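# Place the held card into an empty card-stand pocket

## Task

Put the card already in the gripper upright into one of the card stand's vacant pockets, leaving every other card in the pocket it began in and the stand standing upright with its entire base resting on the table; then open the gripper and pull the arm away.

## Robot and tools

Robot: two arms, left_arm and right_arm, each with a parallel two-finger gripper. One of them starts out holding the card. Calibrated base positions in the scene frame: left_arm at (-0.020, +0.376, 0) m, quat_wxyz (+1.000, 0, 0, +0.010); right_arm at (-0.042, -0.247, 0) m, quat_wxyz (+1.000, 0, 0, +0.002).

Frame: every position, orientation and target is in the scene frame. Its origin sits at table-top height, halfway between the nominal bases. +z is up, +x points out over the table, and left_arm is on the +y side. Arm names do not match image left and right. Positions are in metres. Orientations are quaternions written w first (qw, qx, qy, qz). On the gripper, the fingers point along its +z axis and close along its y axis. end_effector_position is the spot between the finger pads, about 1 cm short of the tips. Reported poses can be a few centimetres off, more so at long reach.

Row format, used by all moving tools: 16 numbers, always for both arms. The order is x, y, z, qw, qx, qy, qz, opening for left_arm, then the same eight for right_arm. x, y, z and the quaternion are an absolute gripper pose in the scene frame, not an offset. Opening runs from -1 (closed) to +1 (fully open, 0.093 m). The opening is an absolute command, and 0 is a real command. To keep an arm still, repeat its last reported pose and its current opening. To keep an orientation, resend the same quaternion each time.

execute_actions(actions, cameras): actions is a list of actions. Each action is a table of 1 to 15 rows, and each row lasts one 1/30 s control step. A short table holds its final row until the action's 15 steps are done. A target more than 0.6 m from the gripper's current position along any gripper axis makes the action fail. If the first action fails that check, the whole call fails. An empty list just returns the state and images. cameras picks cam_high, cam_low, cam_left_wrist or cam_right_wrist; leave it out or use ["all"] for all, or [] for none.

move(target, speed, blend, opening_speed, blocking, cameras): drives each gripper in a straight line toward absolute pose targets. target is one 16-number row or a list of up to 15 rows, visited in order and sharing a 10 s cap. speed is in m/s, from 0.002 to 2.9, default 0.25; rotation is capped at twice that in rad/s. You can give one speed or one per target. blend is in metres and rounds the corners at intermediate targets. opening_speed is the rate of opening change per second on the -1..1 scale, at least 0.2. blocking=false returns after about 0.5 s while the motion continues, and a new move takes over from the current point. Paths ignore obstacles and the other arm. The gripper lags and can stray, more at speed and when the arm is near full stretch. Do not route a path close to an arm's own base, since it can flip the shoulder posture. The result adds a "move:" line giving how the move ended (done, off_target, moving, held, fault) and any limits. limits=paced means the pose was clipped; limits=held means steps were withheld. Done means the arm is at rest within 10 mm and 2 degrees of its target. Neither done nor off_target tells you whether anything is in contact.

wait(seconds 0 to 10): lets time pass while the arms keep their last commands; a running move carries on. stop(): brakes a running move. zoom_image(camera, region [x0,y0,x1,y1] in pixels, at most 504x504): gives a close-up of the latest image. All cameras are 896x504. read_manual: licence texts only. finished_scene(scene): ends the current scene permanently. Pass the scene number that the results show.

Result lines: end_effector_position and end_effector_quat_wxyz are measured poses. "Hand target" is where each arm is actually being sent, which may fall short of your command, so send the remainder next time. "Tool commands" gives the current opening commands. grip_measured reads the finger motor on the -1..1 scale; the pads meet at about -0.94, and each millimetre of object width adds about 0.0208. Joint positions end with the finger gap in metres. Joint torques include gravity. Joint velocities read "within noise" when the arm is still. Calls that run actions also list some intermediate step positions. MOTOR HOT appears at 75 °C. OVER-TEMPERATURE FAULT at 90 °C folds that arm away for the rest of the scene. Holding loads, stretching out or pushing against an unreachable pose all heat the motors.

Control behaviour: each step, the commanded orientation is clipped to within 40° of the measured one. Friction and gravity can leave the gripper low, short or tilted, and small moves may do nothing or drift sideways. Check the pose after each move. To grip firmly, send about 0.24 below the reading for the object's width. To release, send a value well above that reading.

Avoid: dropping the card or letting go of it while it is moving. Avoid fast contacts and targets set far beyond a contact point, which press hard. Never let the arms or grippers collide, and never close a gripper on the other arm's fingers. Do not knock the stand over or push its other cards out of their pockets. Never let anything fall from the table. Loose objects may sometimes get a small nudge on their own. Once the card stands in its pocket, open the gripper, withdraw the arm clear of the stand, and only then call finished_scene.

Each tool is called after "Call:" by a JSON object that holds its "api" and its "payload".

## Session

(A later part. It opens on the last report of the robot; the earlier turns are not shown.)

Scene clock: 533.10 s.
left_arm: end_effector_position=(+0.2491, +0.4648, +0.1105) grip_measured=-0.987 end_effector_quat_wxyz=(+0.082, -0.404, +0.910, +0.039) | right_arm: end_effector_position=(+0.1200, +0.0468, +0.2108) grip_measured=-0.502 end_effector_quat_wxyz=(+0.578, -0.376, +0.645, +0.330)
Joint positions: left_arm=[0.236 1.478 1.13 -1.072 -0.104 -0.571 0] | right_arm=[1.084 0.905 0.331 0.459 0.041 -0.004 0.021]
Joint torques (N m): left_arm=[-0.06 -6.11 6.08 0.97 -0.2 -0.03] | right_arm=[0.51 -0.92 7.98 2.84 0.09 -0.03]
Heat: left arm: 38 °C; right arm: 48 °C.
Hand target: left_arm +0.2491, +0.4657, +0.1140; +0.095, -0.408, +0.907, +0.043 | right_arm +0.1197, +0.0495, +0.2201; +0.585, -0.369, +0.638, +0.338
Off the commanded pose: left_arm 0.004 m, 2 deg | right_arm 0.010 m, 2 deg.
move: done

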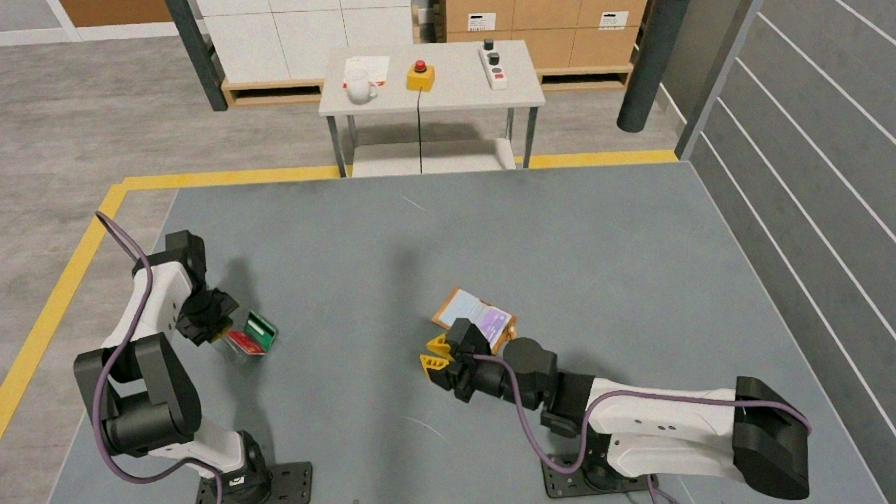

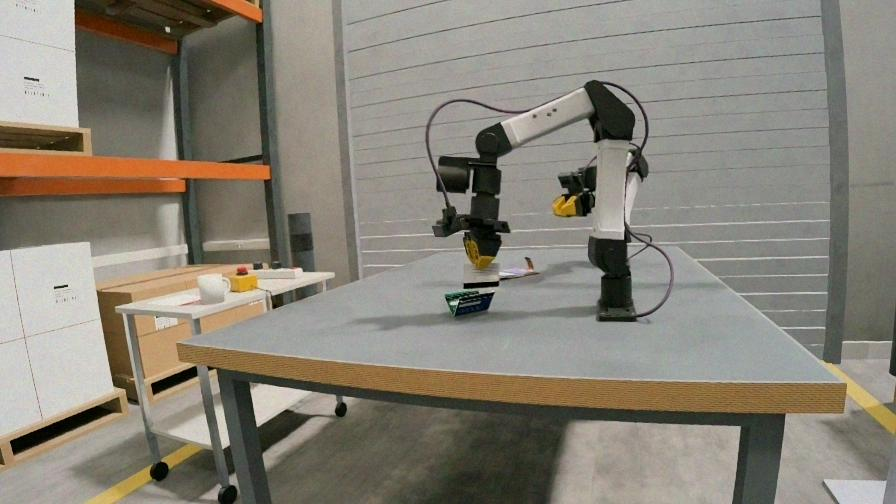

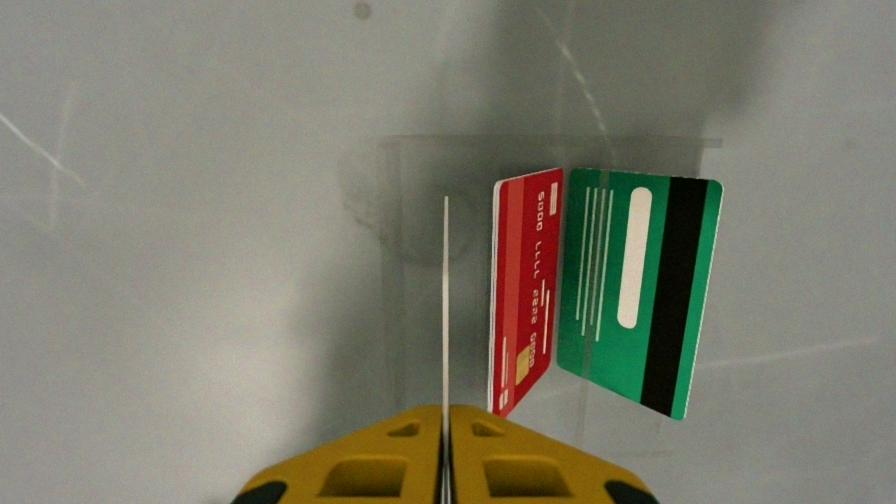

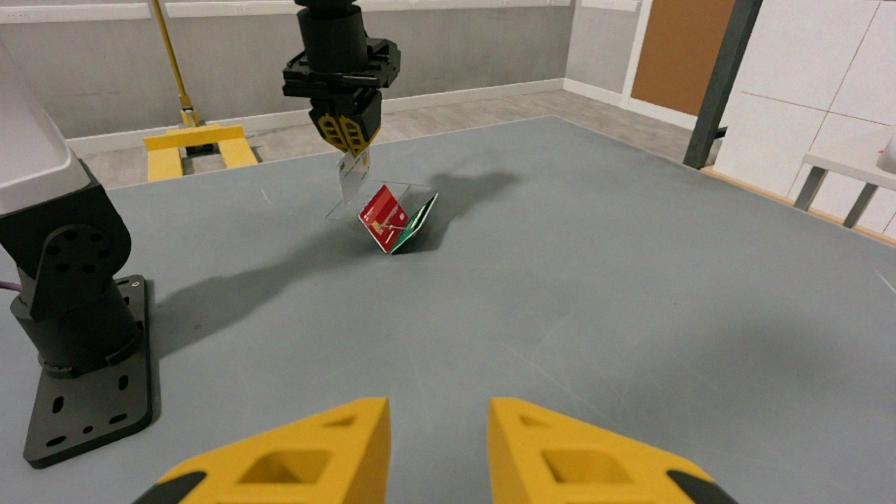

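Call:
{"api": "move", "payload": {"target": [0.2491, 0.4657, 0.082, 0.0954, -0.408, 0.906, 0.043, -1.0, 0.1198, 0.0497, 0.2201, 0.585, -0.369, 0.638, 0.338, -0.5], "speed": 0.06}}

Call:
{"api": "zoom_image", "payload": {"camera": "cam_right_wrist", "region": [280, 50, 480, 280]}}

Call:
{"api": "zoom_image", "payload": {"camera": "cam_left_wrist", "region": [300, 50, 700, 454]}}

Call:
{"api": "zoom_image", "payload": {"camera": "cam_low", "region": [430, 210, 530, 330]}}

Scene clock: 544.43 s.
left_arm: end_effector_position=(+0.2492, +0.4650, +0.0835) grip_measured=-0.987 end_effector_quat_wxyz=(+0.092, -0.404, +0.909, +0.038) | right_arm: end_effector_position=(+0.1200, +0.0468, +0.2108) grip_measured=-0.502 end_effector_quat_wxyz=(+0.578, -0.376, +0.645, +0.330)
Joint positions: left_arm=[0.236 1.478 1.019 -0.942 -0.104 -0.571 0] | right_arm=[1.084 0.905 0.331 0.459 0.041 -0.004 0.021]
Joint torques (N m): left_arm=[-0.09 -4.49 6.12 0.99 -0.13 -0.05] | right_arm=[0.51 -0.92 7.98 2.84 0.1 -0.03]
Heat: left arm: 38 °C; right arm: 48 °C.
Hand target: left_arm +0.2492, +0.4657, +0.0821; +0.096, -0.408, +0.907, +0.043 | right_arm +0.1197, +0.0495, +0.2201; +0.585, -0.369, +0.638, +0.338
Off the commanded pose: left_arm 0.002 m, 1 deg | right_arm 0.010 m, 2 deg.
move: done

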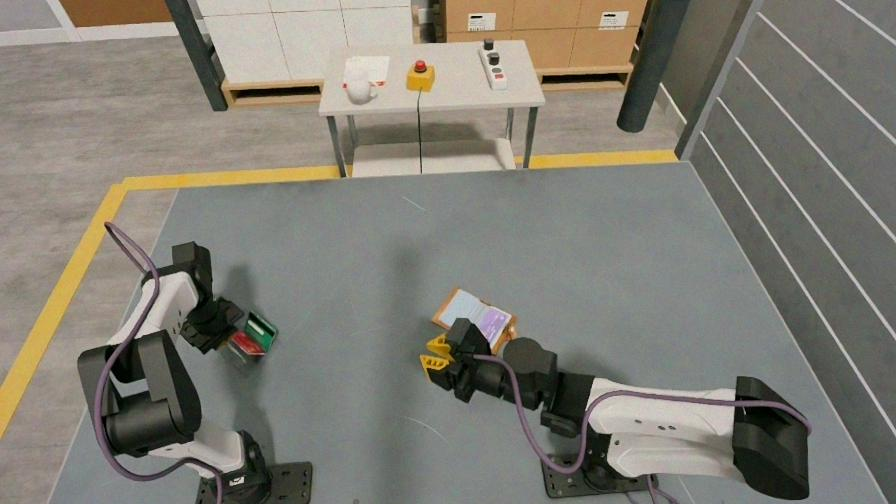

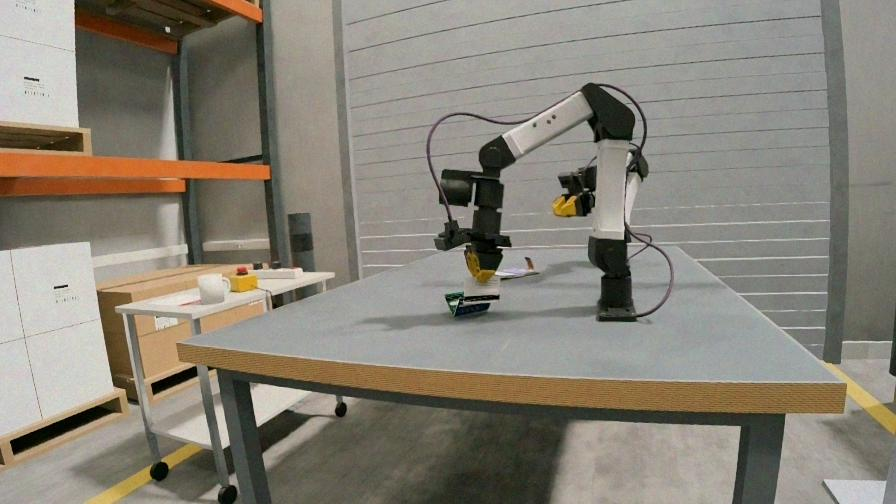

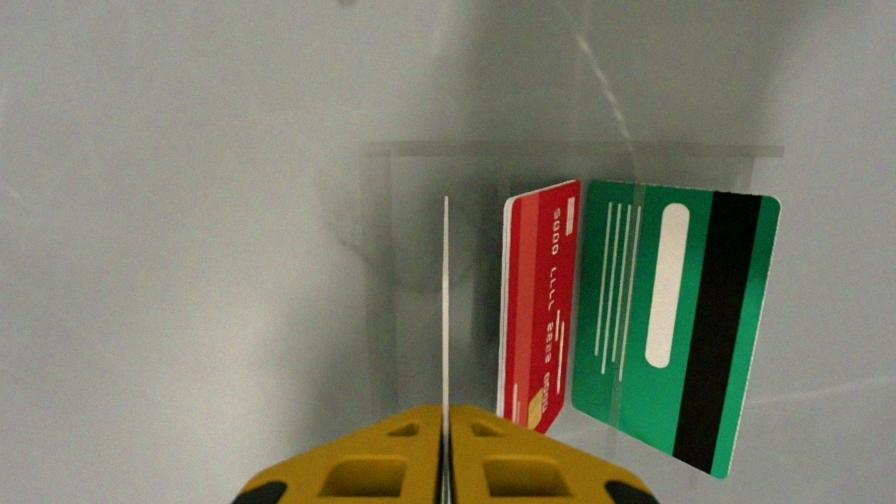

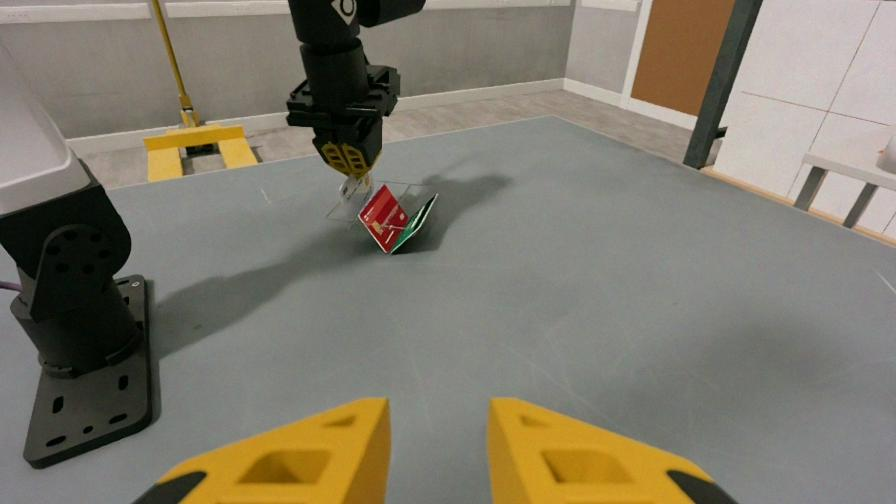

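Scaled by 2.191 from the camera's 896x504 image, which has a finer 1280x720 frame.

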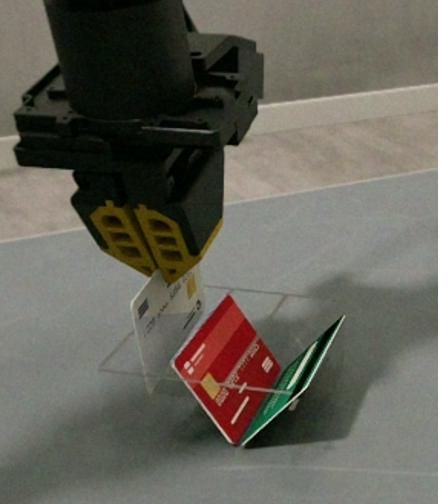

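Scaled by 1.248 from the camera's 896x504 image, which has a finer 1280x720 frame.

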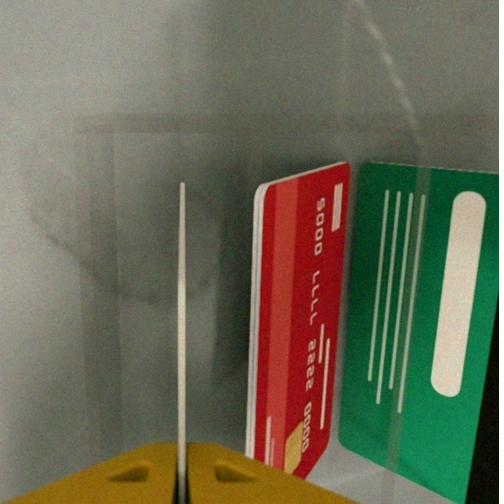

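Scaled by 4.200 from the camera's 896x504 image, which has a finer 1280x720 frame.

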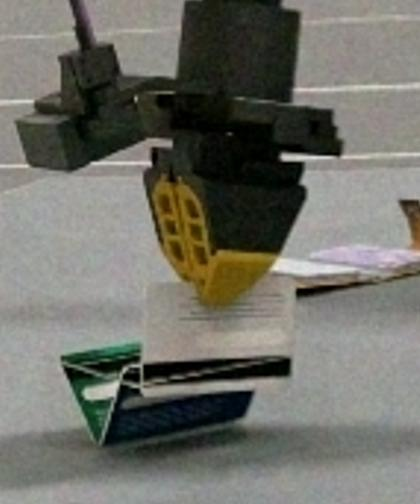

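Call:
{"api": "move", "payload": {"target": [0.2491, 0.4657, 0.053, 0.0954, -0.408, 0.906, 0.043, -1.0, 0.1198, 0.0497, 0.2201, 0.585, -0.369, 0.638, 0.338, -0.5], "speed": 0.05}}

Call:
{"api": "zoom_image", "payload": {"camera": "cam_right_wrist", "region": [280, 50, 480, 280]}}

Call:
{"api": "zoom_image", "payload": {"camera": "cam_left_wrist", "region": [300, 50, 700, 454]}}

Call:
{"api": "zoom_image", "payload": {"camera": "cam_low", "region": [430, 210, 530, 330]}}

Scene clock: 552.17 s.
left_arm: end_effector_position=(+0.2480, +0.4647, +0.0591) grip_measured=-0.987 end_effector_quat_wxyz=(+0.096, -0.404, +0.909, +0.037) | right_arm: end_effector_position=(+0.1200, +0.0468, +0.2108) grip_measured=-0.502 end_effector_quat_wxyz=(+0.578, -0.376, +0.645, +0.330)
Joint positions: left_arm=[0.236 1.492 0.929 -0.829 -0.105 -0.572 0] | right_arm=[1.084 0.905 0.331 0.459 0.041 -0.004 0.021]
Joint torques (N m): left_arm=[-0.1 -3.06 5.96 1.15 -0.13 -0.05] | right_arm=[0.51 -0.92 7.99 2.84 0.1 -0.03]
Heat: left arm: 37 °C; right arm: 48 °C.
Hand target: left_arm +0.2489, +0.4657, +0.0532; +0.095, -0.408, +0.907, +0.043 | right_arm +0.1197, +0.0495, +0.2201; +0.585, -0.369, +0.638, +0.338
Off the commanded pose: left_arm 0.006 m, 1 deg | right_arm 0.010 m, 2 deg.
move: done

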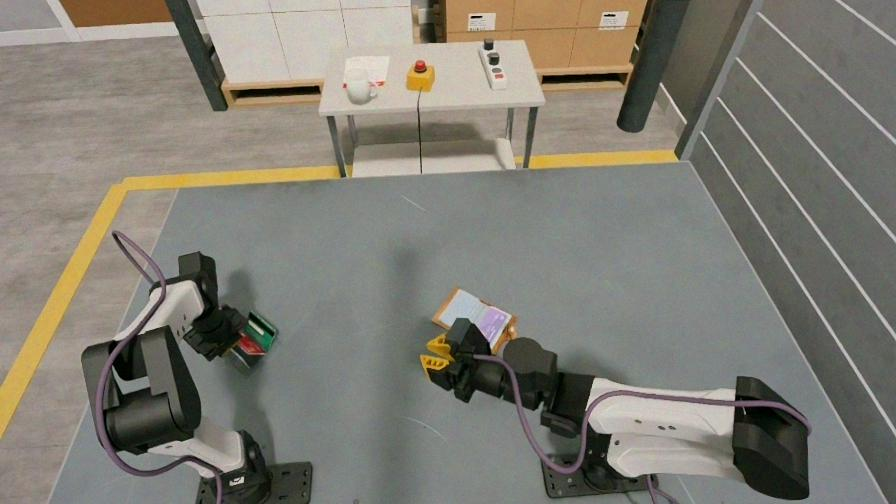

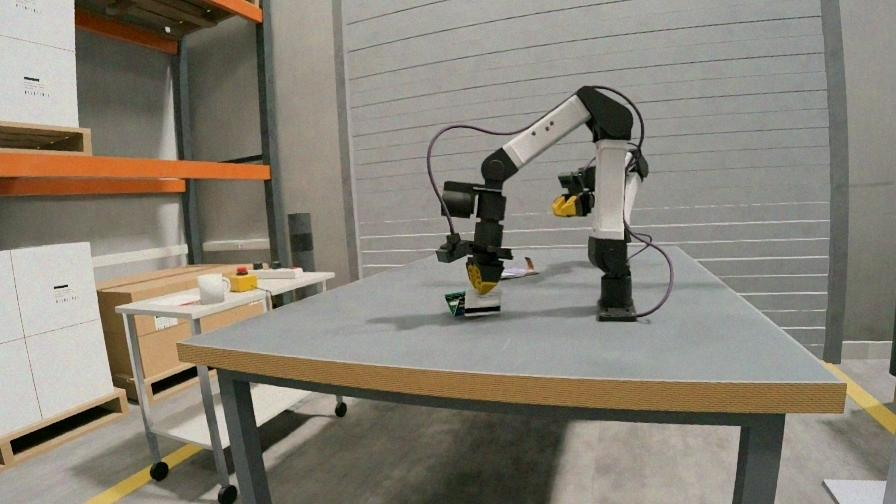

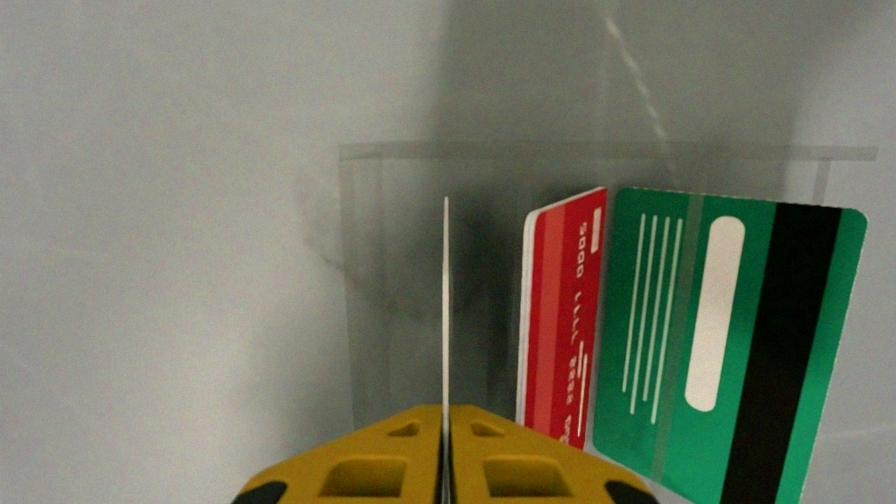

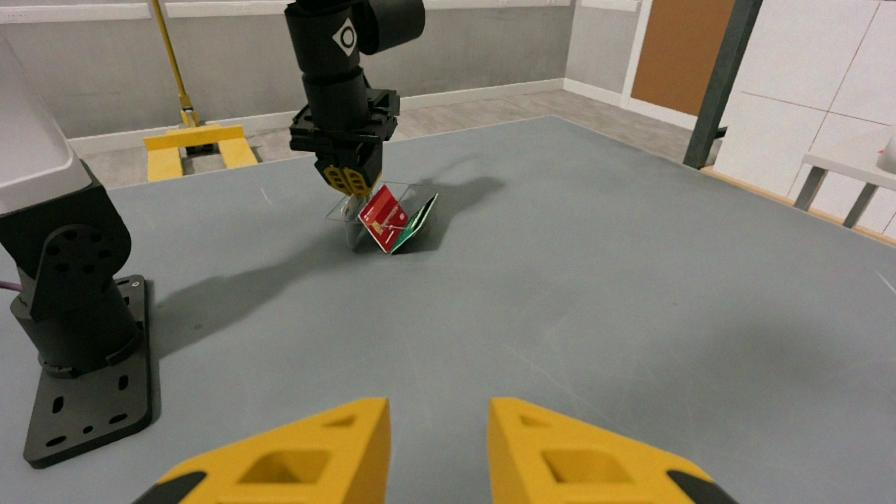

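Scaled by 2.191 from the camera's 896x504 image, which has a finer 1280x720 frame.

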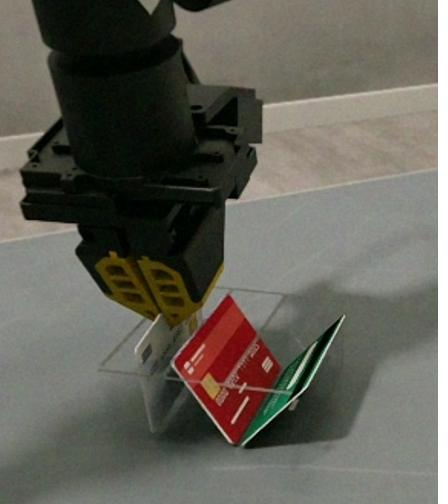

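Scaled by 1.248 from the camera's 896x504 image, which has a finer 1280x720 frame.

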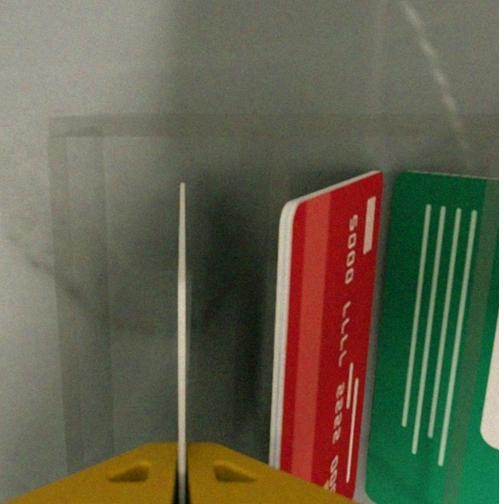

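Scaled by 4.200 from the camera's 896x504 image, which has a finer 1280x720 frame.

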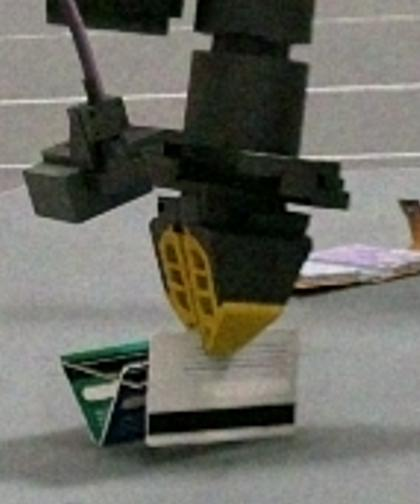

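Call:
{"api": "zoom_image", "payload": {"camera": "cam_right_wrist", "region": [310, 160, 450, 270]}}

Call:
{"api": "zoom_image", "payload": {"camera": "cam_low", "region": [435, 275, 515, 325]}}

Scaled by 3.600 from the camera's 896x504 image, which has a finer 1280x720 frame.

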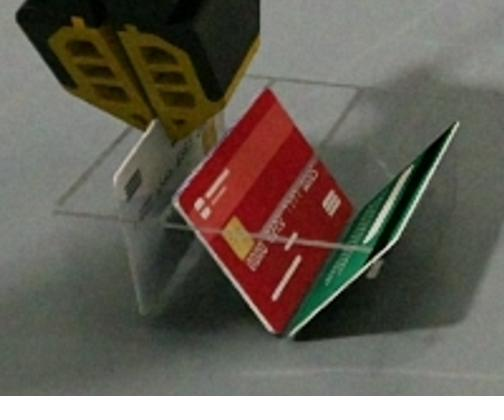

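Scaled by 6.300 from the camera's 896x504 image, which has a finer 1280x720 frame.

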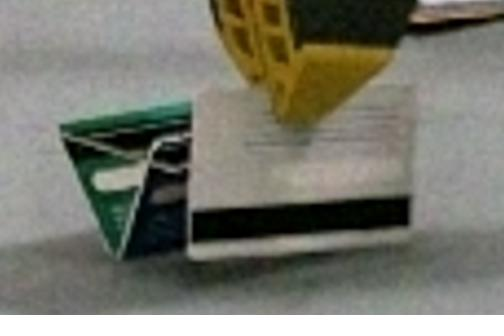

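Call:
{"api": "move", "payload": {"target": [0.2491, 0.4657, 0.051, 0.0598, -0.4084, 0.9072, 0.0268, -1.0, 0.1198, 0.0497, 0.2201, 0.585, -0.369, 0.638, 0.338, -0.5], "speed": 0.05, "cameras": ["cam_low","cam_left_wrist","cam_right_wrist"]}}

Call:
{"api": "zoom_image", "payload": {"camera": "cam_right_wrist", "region": [310, 160, 450, 270]}}

Call:
{"api": "zoom_image", "payload": {"camera": "cam_low", "region": [430, 210, 530, 330]}}

Scene clock: 587.30 s.
left_arm: end_effector_position=(+0.2508, +0.4666, +0.0553) grip_measured=-0.987 end_effector_quat_wxyz=(+0.075, -0.412, +0.908, +0.029) | right_arm: end_effector_position=(+0.1200, +0.0468, +0.2108) grip_measured=-0.502 end_effector_quat_wxyz=(+0.578, -0.376, +0.645, +0.330)
Joint positions: left_arm=[0.254 1.544 0.969 -0.856 -0.08 -0.572 0] | right_arm=[1.084 0.905 0.331 0.459 0.041 -0.004 0.021]
Joint torques (N m): left_arm=[0.75 -2.91 7.69 0.67 0.13 0.14] | right_arm=[0.5 -0.91 7.98 2.84 0.09 -0.03]
Heat: left arm: 37 °C; right arm: 48 °C.
Hand target: left_arm +0.2491, +0.4657, +0.0511; +0.060, -0.410, +0.910, +0.027 | right_arm +0.1197, +0.0495, +0.2201; +0.585, -0.369, +0.638, +0.338
Off the commanded pose: left_arm 0.005 m, 2 deg | right_arm 0.010 m, 2 deg.
move: done
Images, in order (width x height): cam_low 896x504, cam_left_wrist 896x504, cam_right_wrist 896x504.

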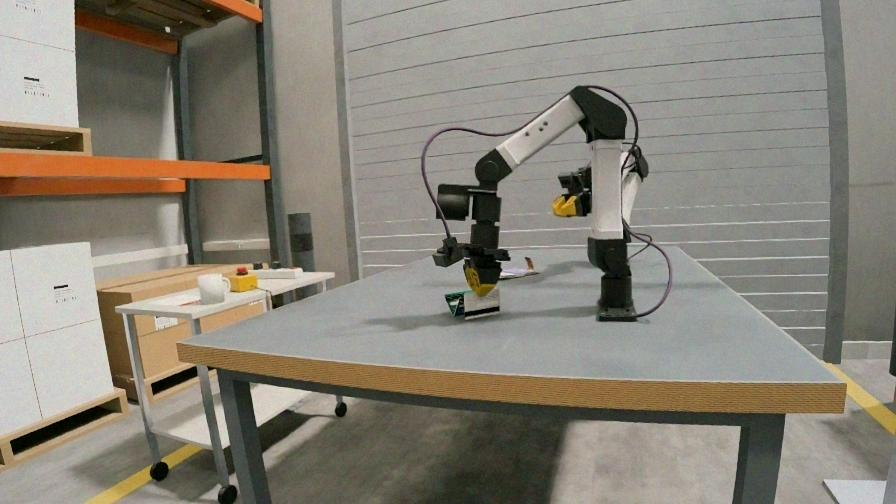

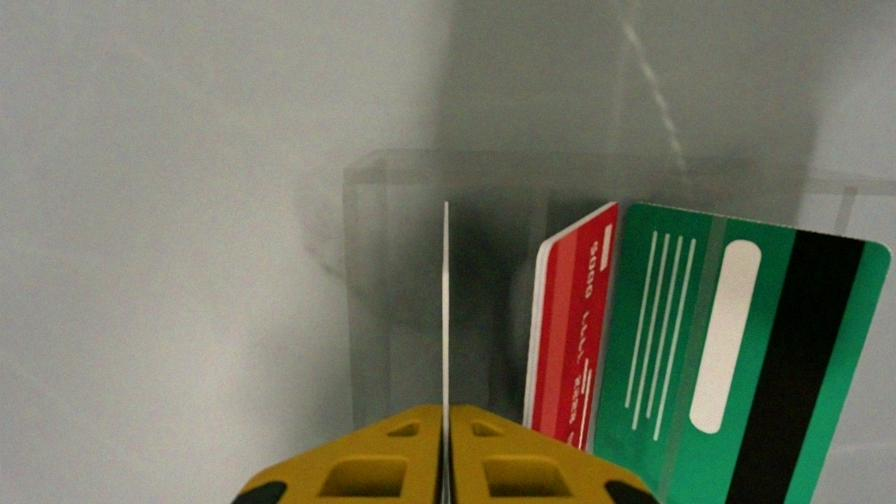

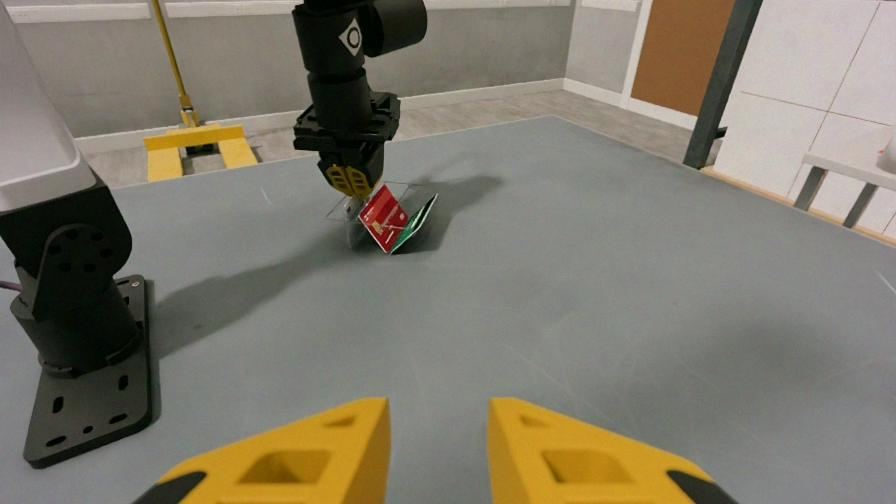

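Scaled by 3.600 from the camera's 896x504 image, which has a finer 1280x720 frame.

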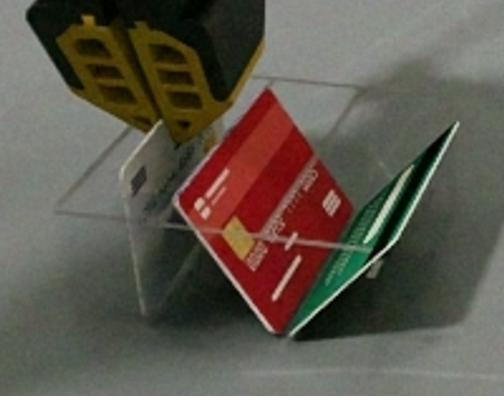

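Scaled by 4.200 from the camera's 896x504 image, which has a finer 1280x720 frame.

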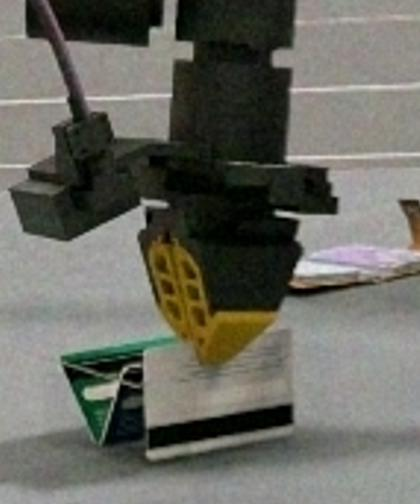

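Call:
{"api": "move", "payload": {"target": [0.2491, 0.4657, 0.051, 0.0598, -0.4084, 0.9072, 0.0268, -0.75, 0.1198, 0.0497, 0.2201, 0.585, -0.369, 0.638, 0.338, -0.5], "opening_speed": 0.2, "cameras": ["cam_low","cam_left_wrist","cam_right_wrist"]}}

Call:
{"api": "zoom_image", "payload": {"camera": "cam_right_wrist", "region": [310, 160, 450, 270]}}

Call:
{"api": "zoom_image", "payload": {"camera": "cam_low", "region": [430, 210, 530, 330]}}

Scene clock: 597.33 s.
left_arm: end_effector_position=(+0.2505, +0.4663, +0.0536) grip_measured=-0.752 end_effector_quat_wxyz=(+0.072, -0.412, +0.908, +0.029) | right_arm: end_effector_position=(+0.1200, +0.0468, +0.2108) grip_measured=-0.502 end_effector_quat_wxyz=(+0.578, -0.376, +0.645, +0.330)
Joint positions: left_arm=[0.254 1.55 0.969 -0.856 -0.079 -0.572 0.009] | right_arm=[1.084 0.905 0.331 0.459 0.041 -0.004 0.021]
Joint torques (N m): left_arm=[0.73 -3.34 7.64 0.65 0.11 0.15] | right_arm=[0.51 -0.92 7.97 2.84 0.1 -0.03]
Heat: left arm: 37 °C; right arm: 48 °C.
Hand target: left_arm +0.2491, +0.4657, +0.0511; +0.060, -0.410, +0.910, +0.027 | right_arm +0.1197, +0.0495, +0.2201; +0.585, -0.369, +0.638, +0.338
Off the commanded pose: left_arm 0.003 m, 1 deg | right_arm 0.010 m, 2 deg.
move: done
Images, in order (width x height): cam_low 896x504, cam_left_wrist 896x504, cam_right_wrist 896x504.

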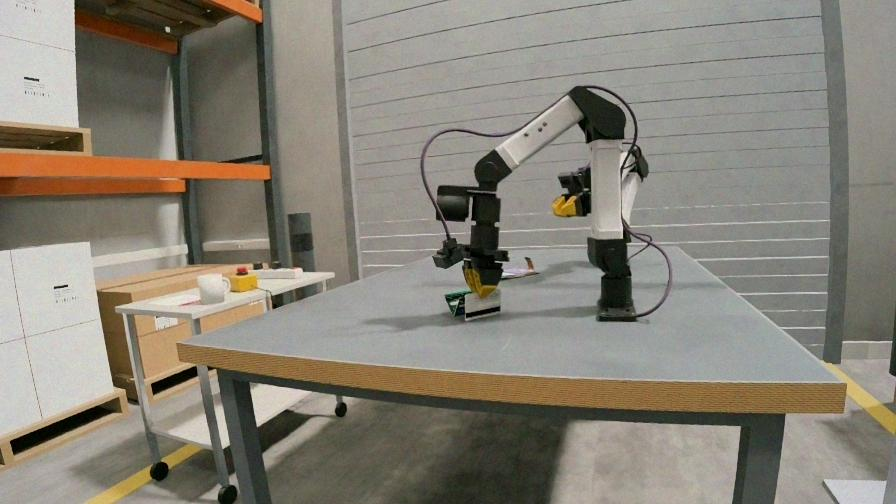

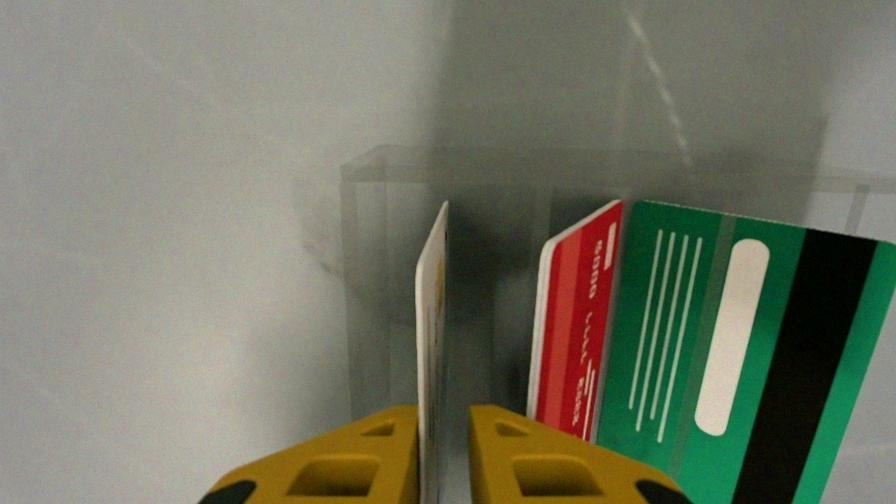

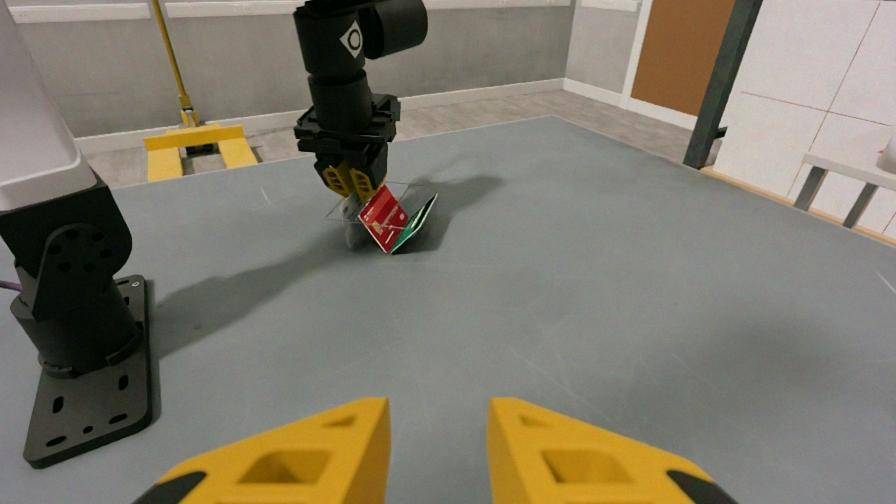

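Scaled by 3.600 from the camera's 896x504 image, which has a finer 1280x720 frame.

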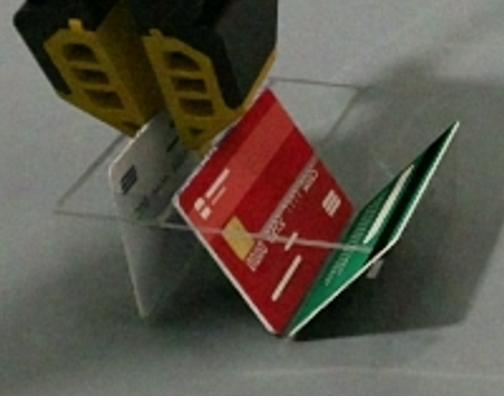

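Scaled by 4.200 from the camera's 896x504 image, which has a finer 1280x720 frame.

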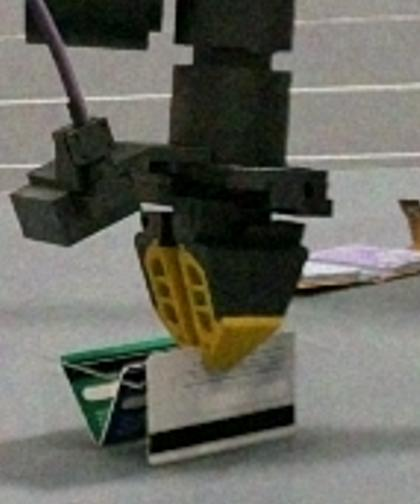

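Call:
{"api": "move", "payload": {"target": [[0.2491, 0.4657, 0.075, 0.0598, -0.4084, 0.9072, 0.0268, -0.75, 0.1198, 0.0497, 0.2201, 0.585, -0.369, 0.638, 0.338, -0.5],[0.2485, 0.465, 0.115, 0.0598, -0.4084, 0.9072, 0.0268, -0.75, 0.1198, 0.0497, 0.2201, 0.585, -0.369, 0.638, 0.338, -0.5]], "speed": [0.03, 0.08], "cameras": ["cam_low","cam_left_wrist","cam_right_wrist"]}}

Call:
{"api": "zoom_image", "payload": {"camera": "cam_right_wrist", "region": [310, 160, 450, 270]}}

Call:
{"api": "zoom_image", "payload": {"camera": "cam_low", "region": [430, 210, 530, 330]}}

Scene clock: 610.67 s.
left_arm: end_effector_position=(+0.2478, +0.4654, +0.1059) grip_measured=-0.752 end_effector_quat_wxyz=(+0.051, -0.411, +0.910, +0.032) | right_arm: end_effector_position=(+0.1200, +0.0468, +0.2108) grip_measured=-0.502 end_effector_quat_wxyz=(+0.578, -0.376, +0.645, +0.330)
Joint positions: left_arm=[0.254 1.53 1.168 -1.117 -0.079 -0.572 0.009] | right_arm=[1.084 0.905 0.331 0.459 0.041 -0.004 0.021]
Joint torques (N m): left_arm=[0.57 -6.17 8.39 0.55 0.11 0.13] | right_arm=[0.51 -0.91 7.98 2.84 0.09 -0.03]
Heat: left arm: 38 °C; right arm: 48 °C.
Hand target: left_arm +0.2484, +0.4650, +0.1148; +0.060, -0.410, +0.910, +0.027 | right_arm +0.1197, +0.0495, +0.2201; +0.585, -0.369, +0.638, +0.338
Off the commanded pose: left_arm 0.009 m, 1 deg | right_arm 0.010 m, 2 deg.
move: done
Images, in order (width x height): cam_low 896x504, cam_left_wrist 896x504, cam_right_wrist 896x504.

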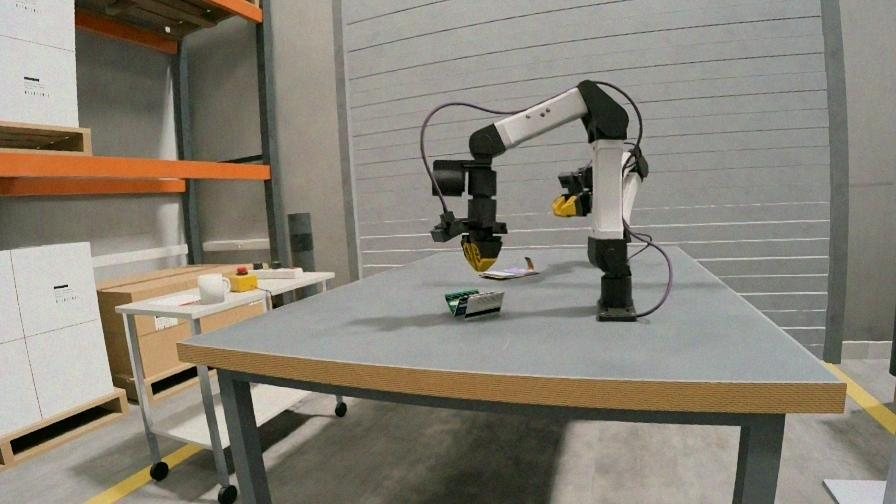

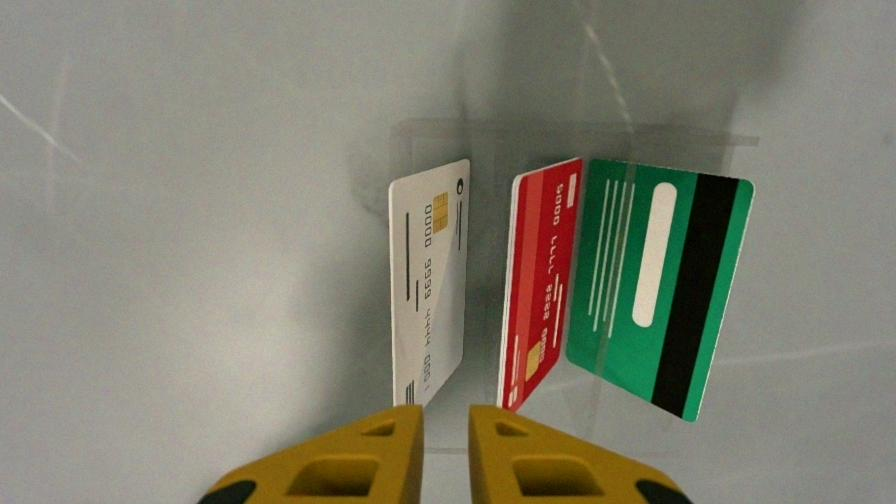

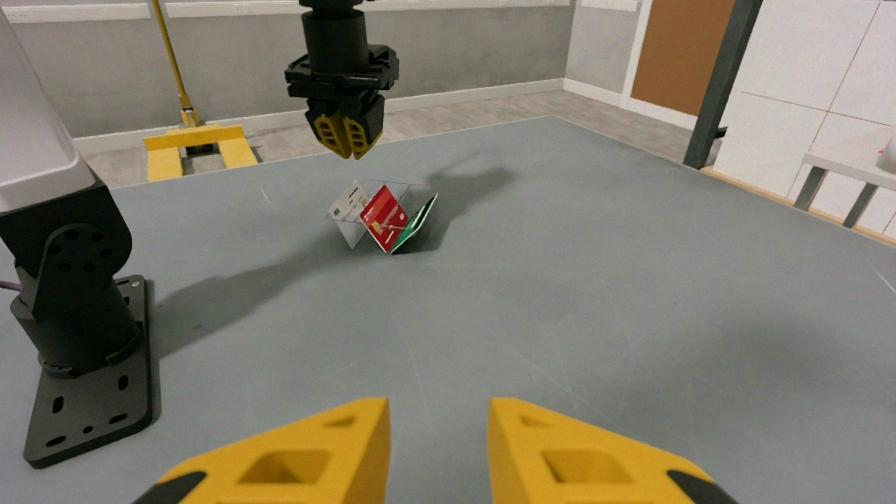

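Scaled by 3.600 from the camera's 896x504 image, which has a finer 1280x720 frame.

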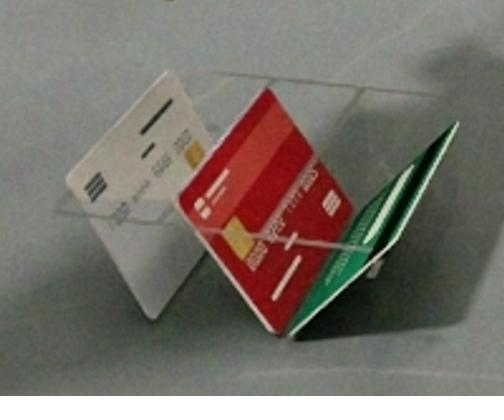

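Scaled by 4.200 from the camera's 896x504 image, which has a finer 1280x720 frame.

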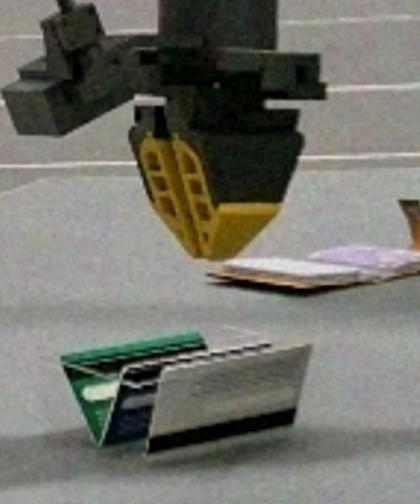

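Call:
{"api": "move", "payload": {"target": [0.19, 0.42, 0.25, 0.25, -0.2, 0.93, 0.0, -0.75, 0.12, 0.04, 0.23, 0.585, -0.369, 0.638, 0.338, -0.5], "cameras": ["cam_low","cam_right_wrist"]}}

Call:
{"api": "zoom_image", "payload": {"camera": "cam_right_wrist", "region": [310, 160, 450, 270]}}

Scene clock: 616.13 s.
left_arm: end_effector_position=(+0.1925, +0.4234, +0.2479) grip_measured=-0.752 end_effector_quat_wxyz=(+0.258, -0.214, +0.942, +0.004) | right_arm: end_effector_position=(+0.1193, +0.0383, +0.2133) grip_measured=-0.502 end_effector_quat_wxyz=(+0.576, -0.375, +0.648, +0.327)
Joint positions: left_arm=[0.185 0.996 1.265 -1.318 -0.016 -0.237 0.009] | right_arm=[1.069 0.845 0.331 0.391 0.031 -0.004 0.021]
Joint torques (N m): left_arm=[-0.1 -0.5 8.06 1.37 0.19 0.25] | right_arm=[-0.7 -1.94 9.43 2.58 -0.12 -0.06]
Heat: left arm: 38 °C; right arm: 49 °C.
Hand target: left_arm +0.1900, +0.4201, +0.2499; +0.254, -0.204, +0.945, +0.000 | right_arm +0.1198, +0.0396, +0.2299; +0.585, -0.369, +0.638, +0.338
Off the commanded pose: left_arm 0.005 m, 1 deg | right_arm 0.017 m, 2 deg.
move: off_target (right_arm)
Images, in order (width x height): cam_low 896x504, cam_right_wrist 896x504.

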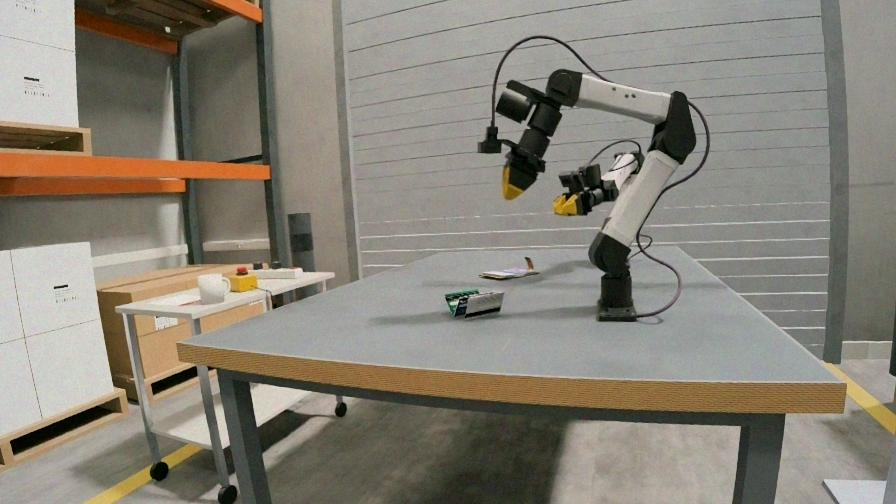

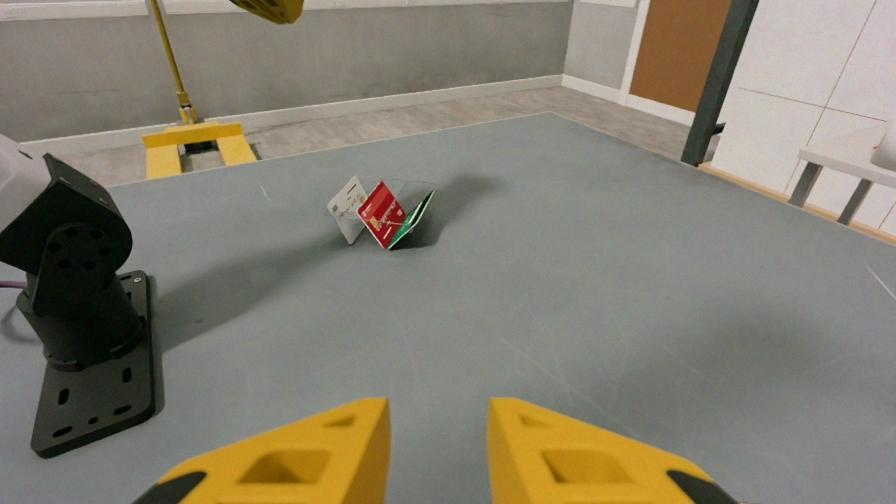

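Scaled by 3.600 from the camera's 896x504 image, which has a finer 1280x720 frame.

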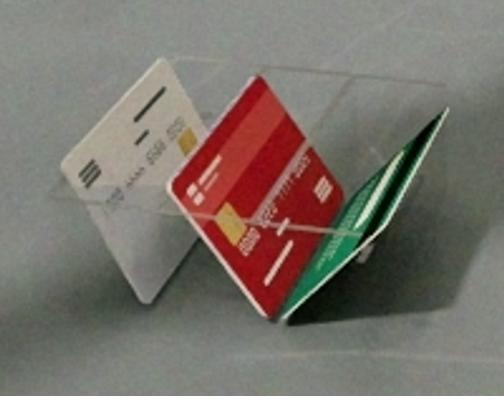

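Call:
{"api": "finished_scene", "payload": {"scene": 1}}

The scene is finished: the task was done.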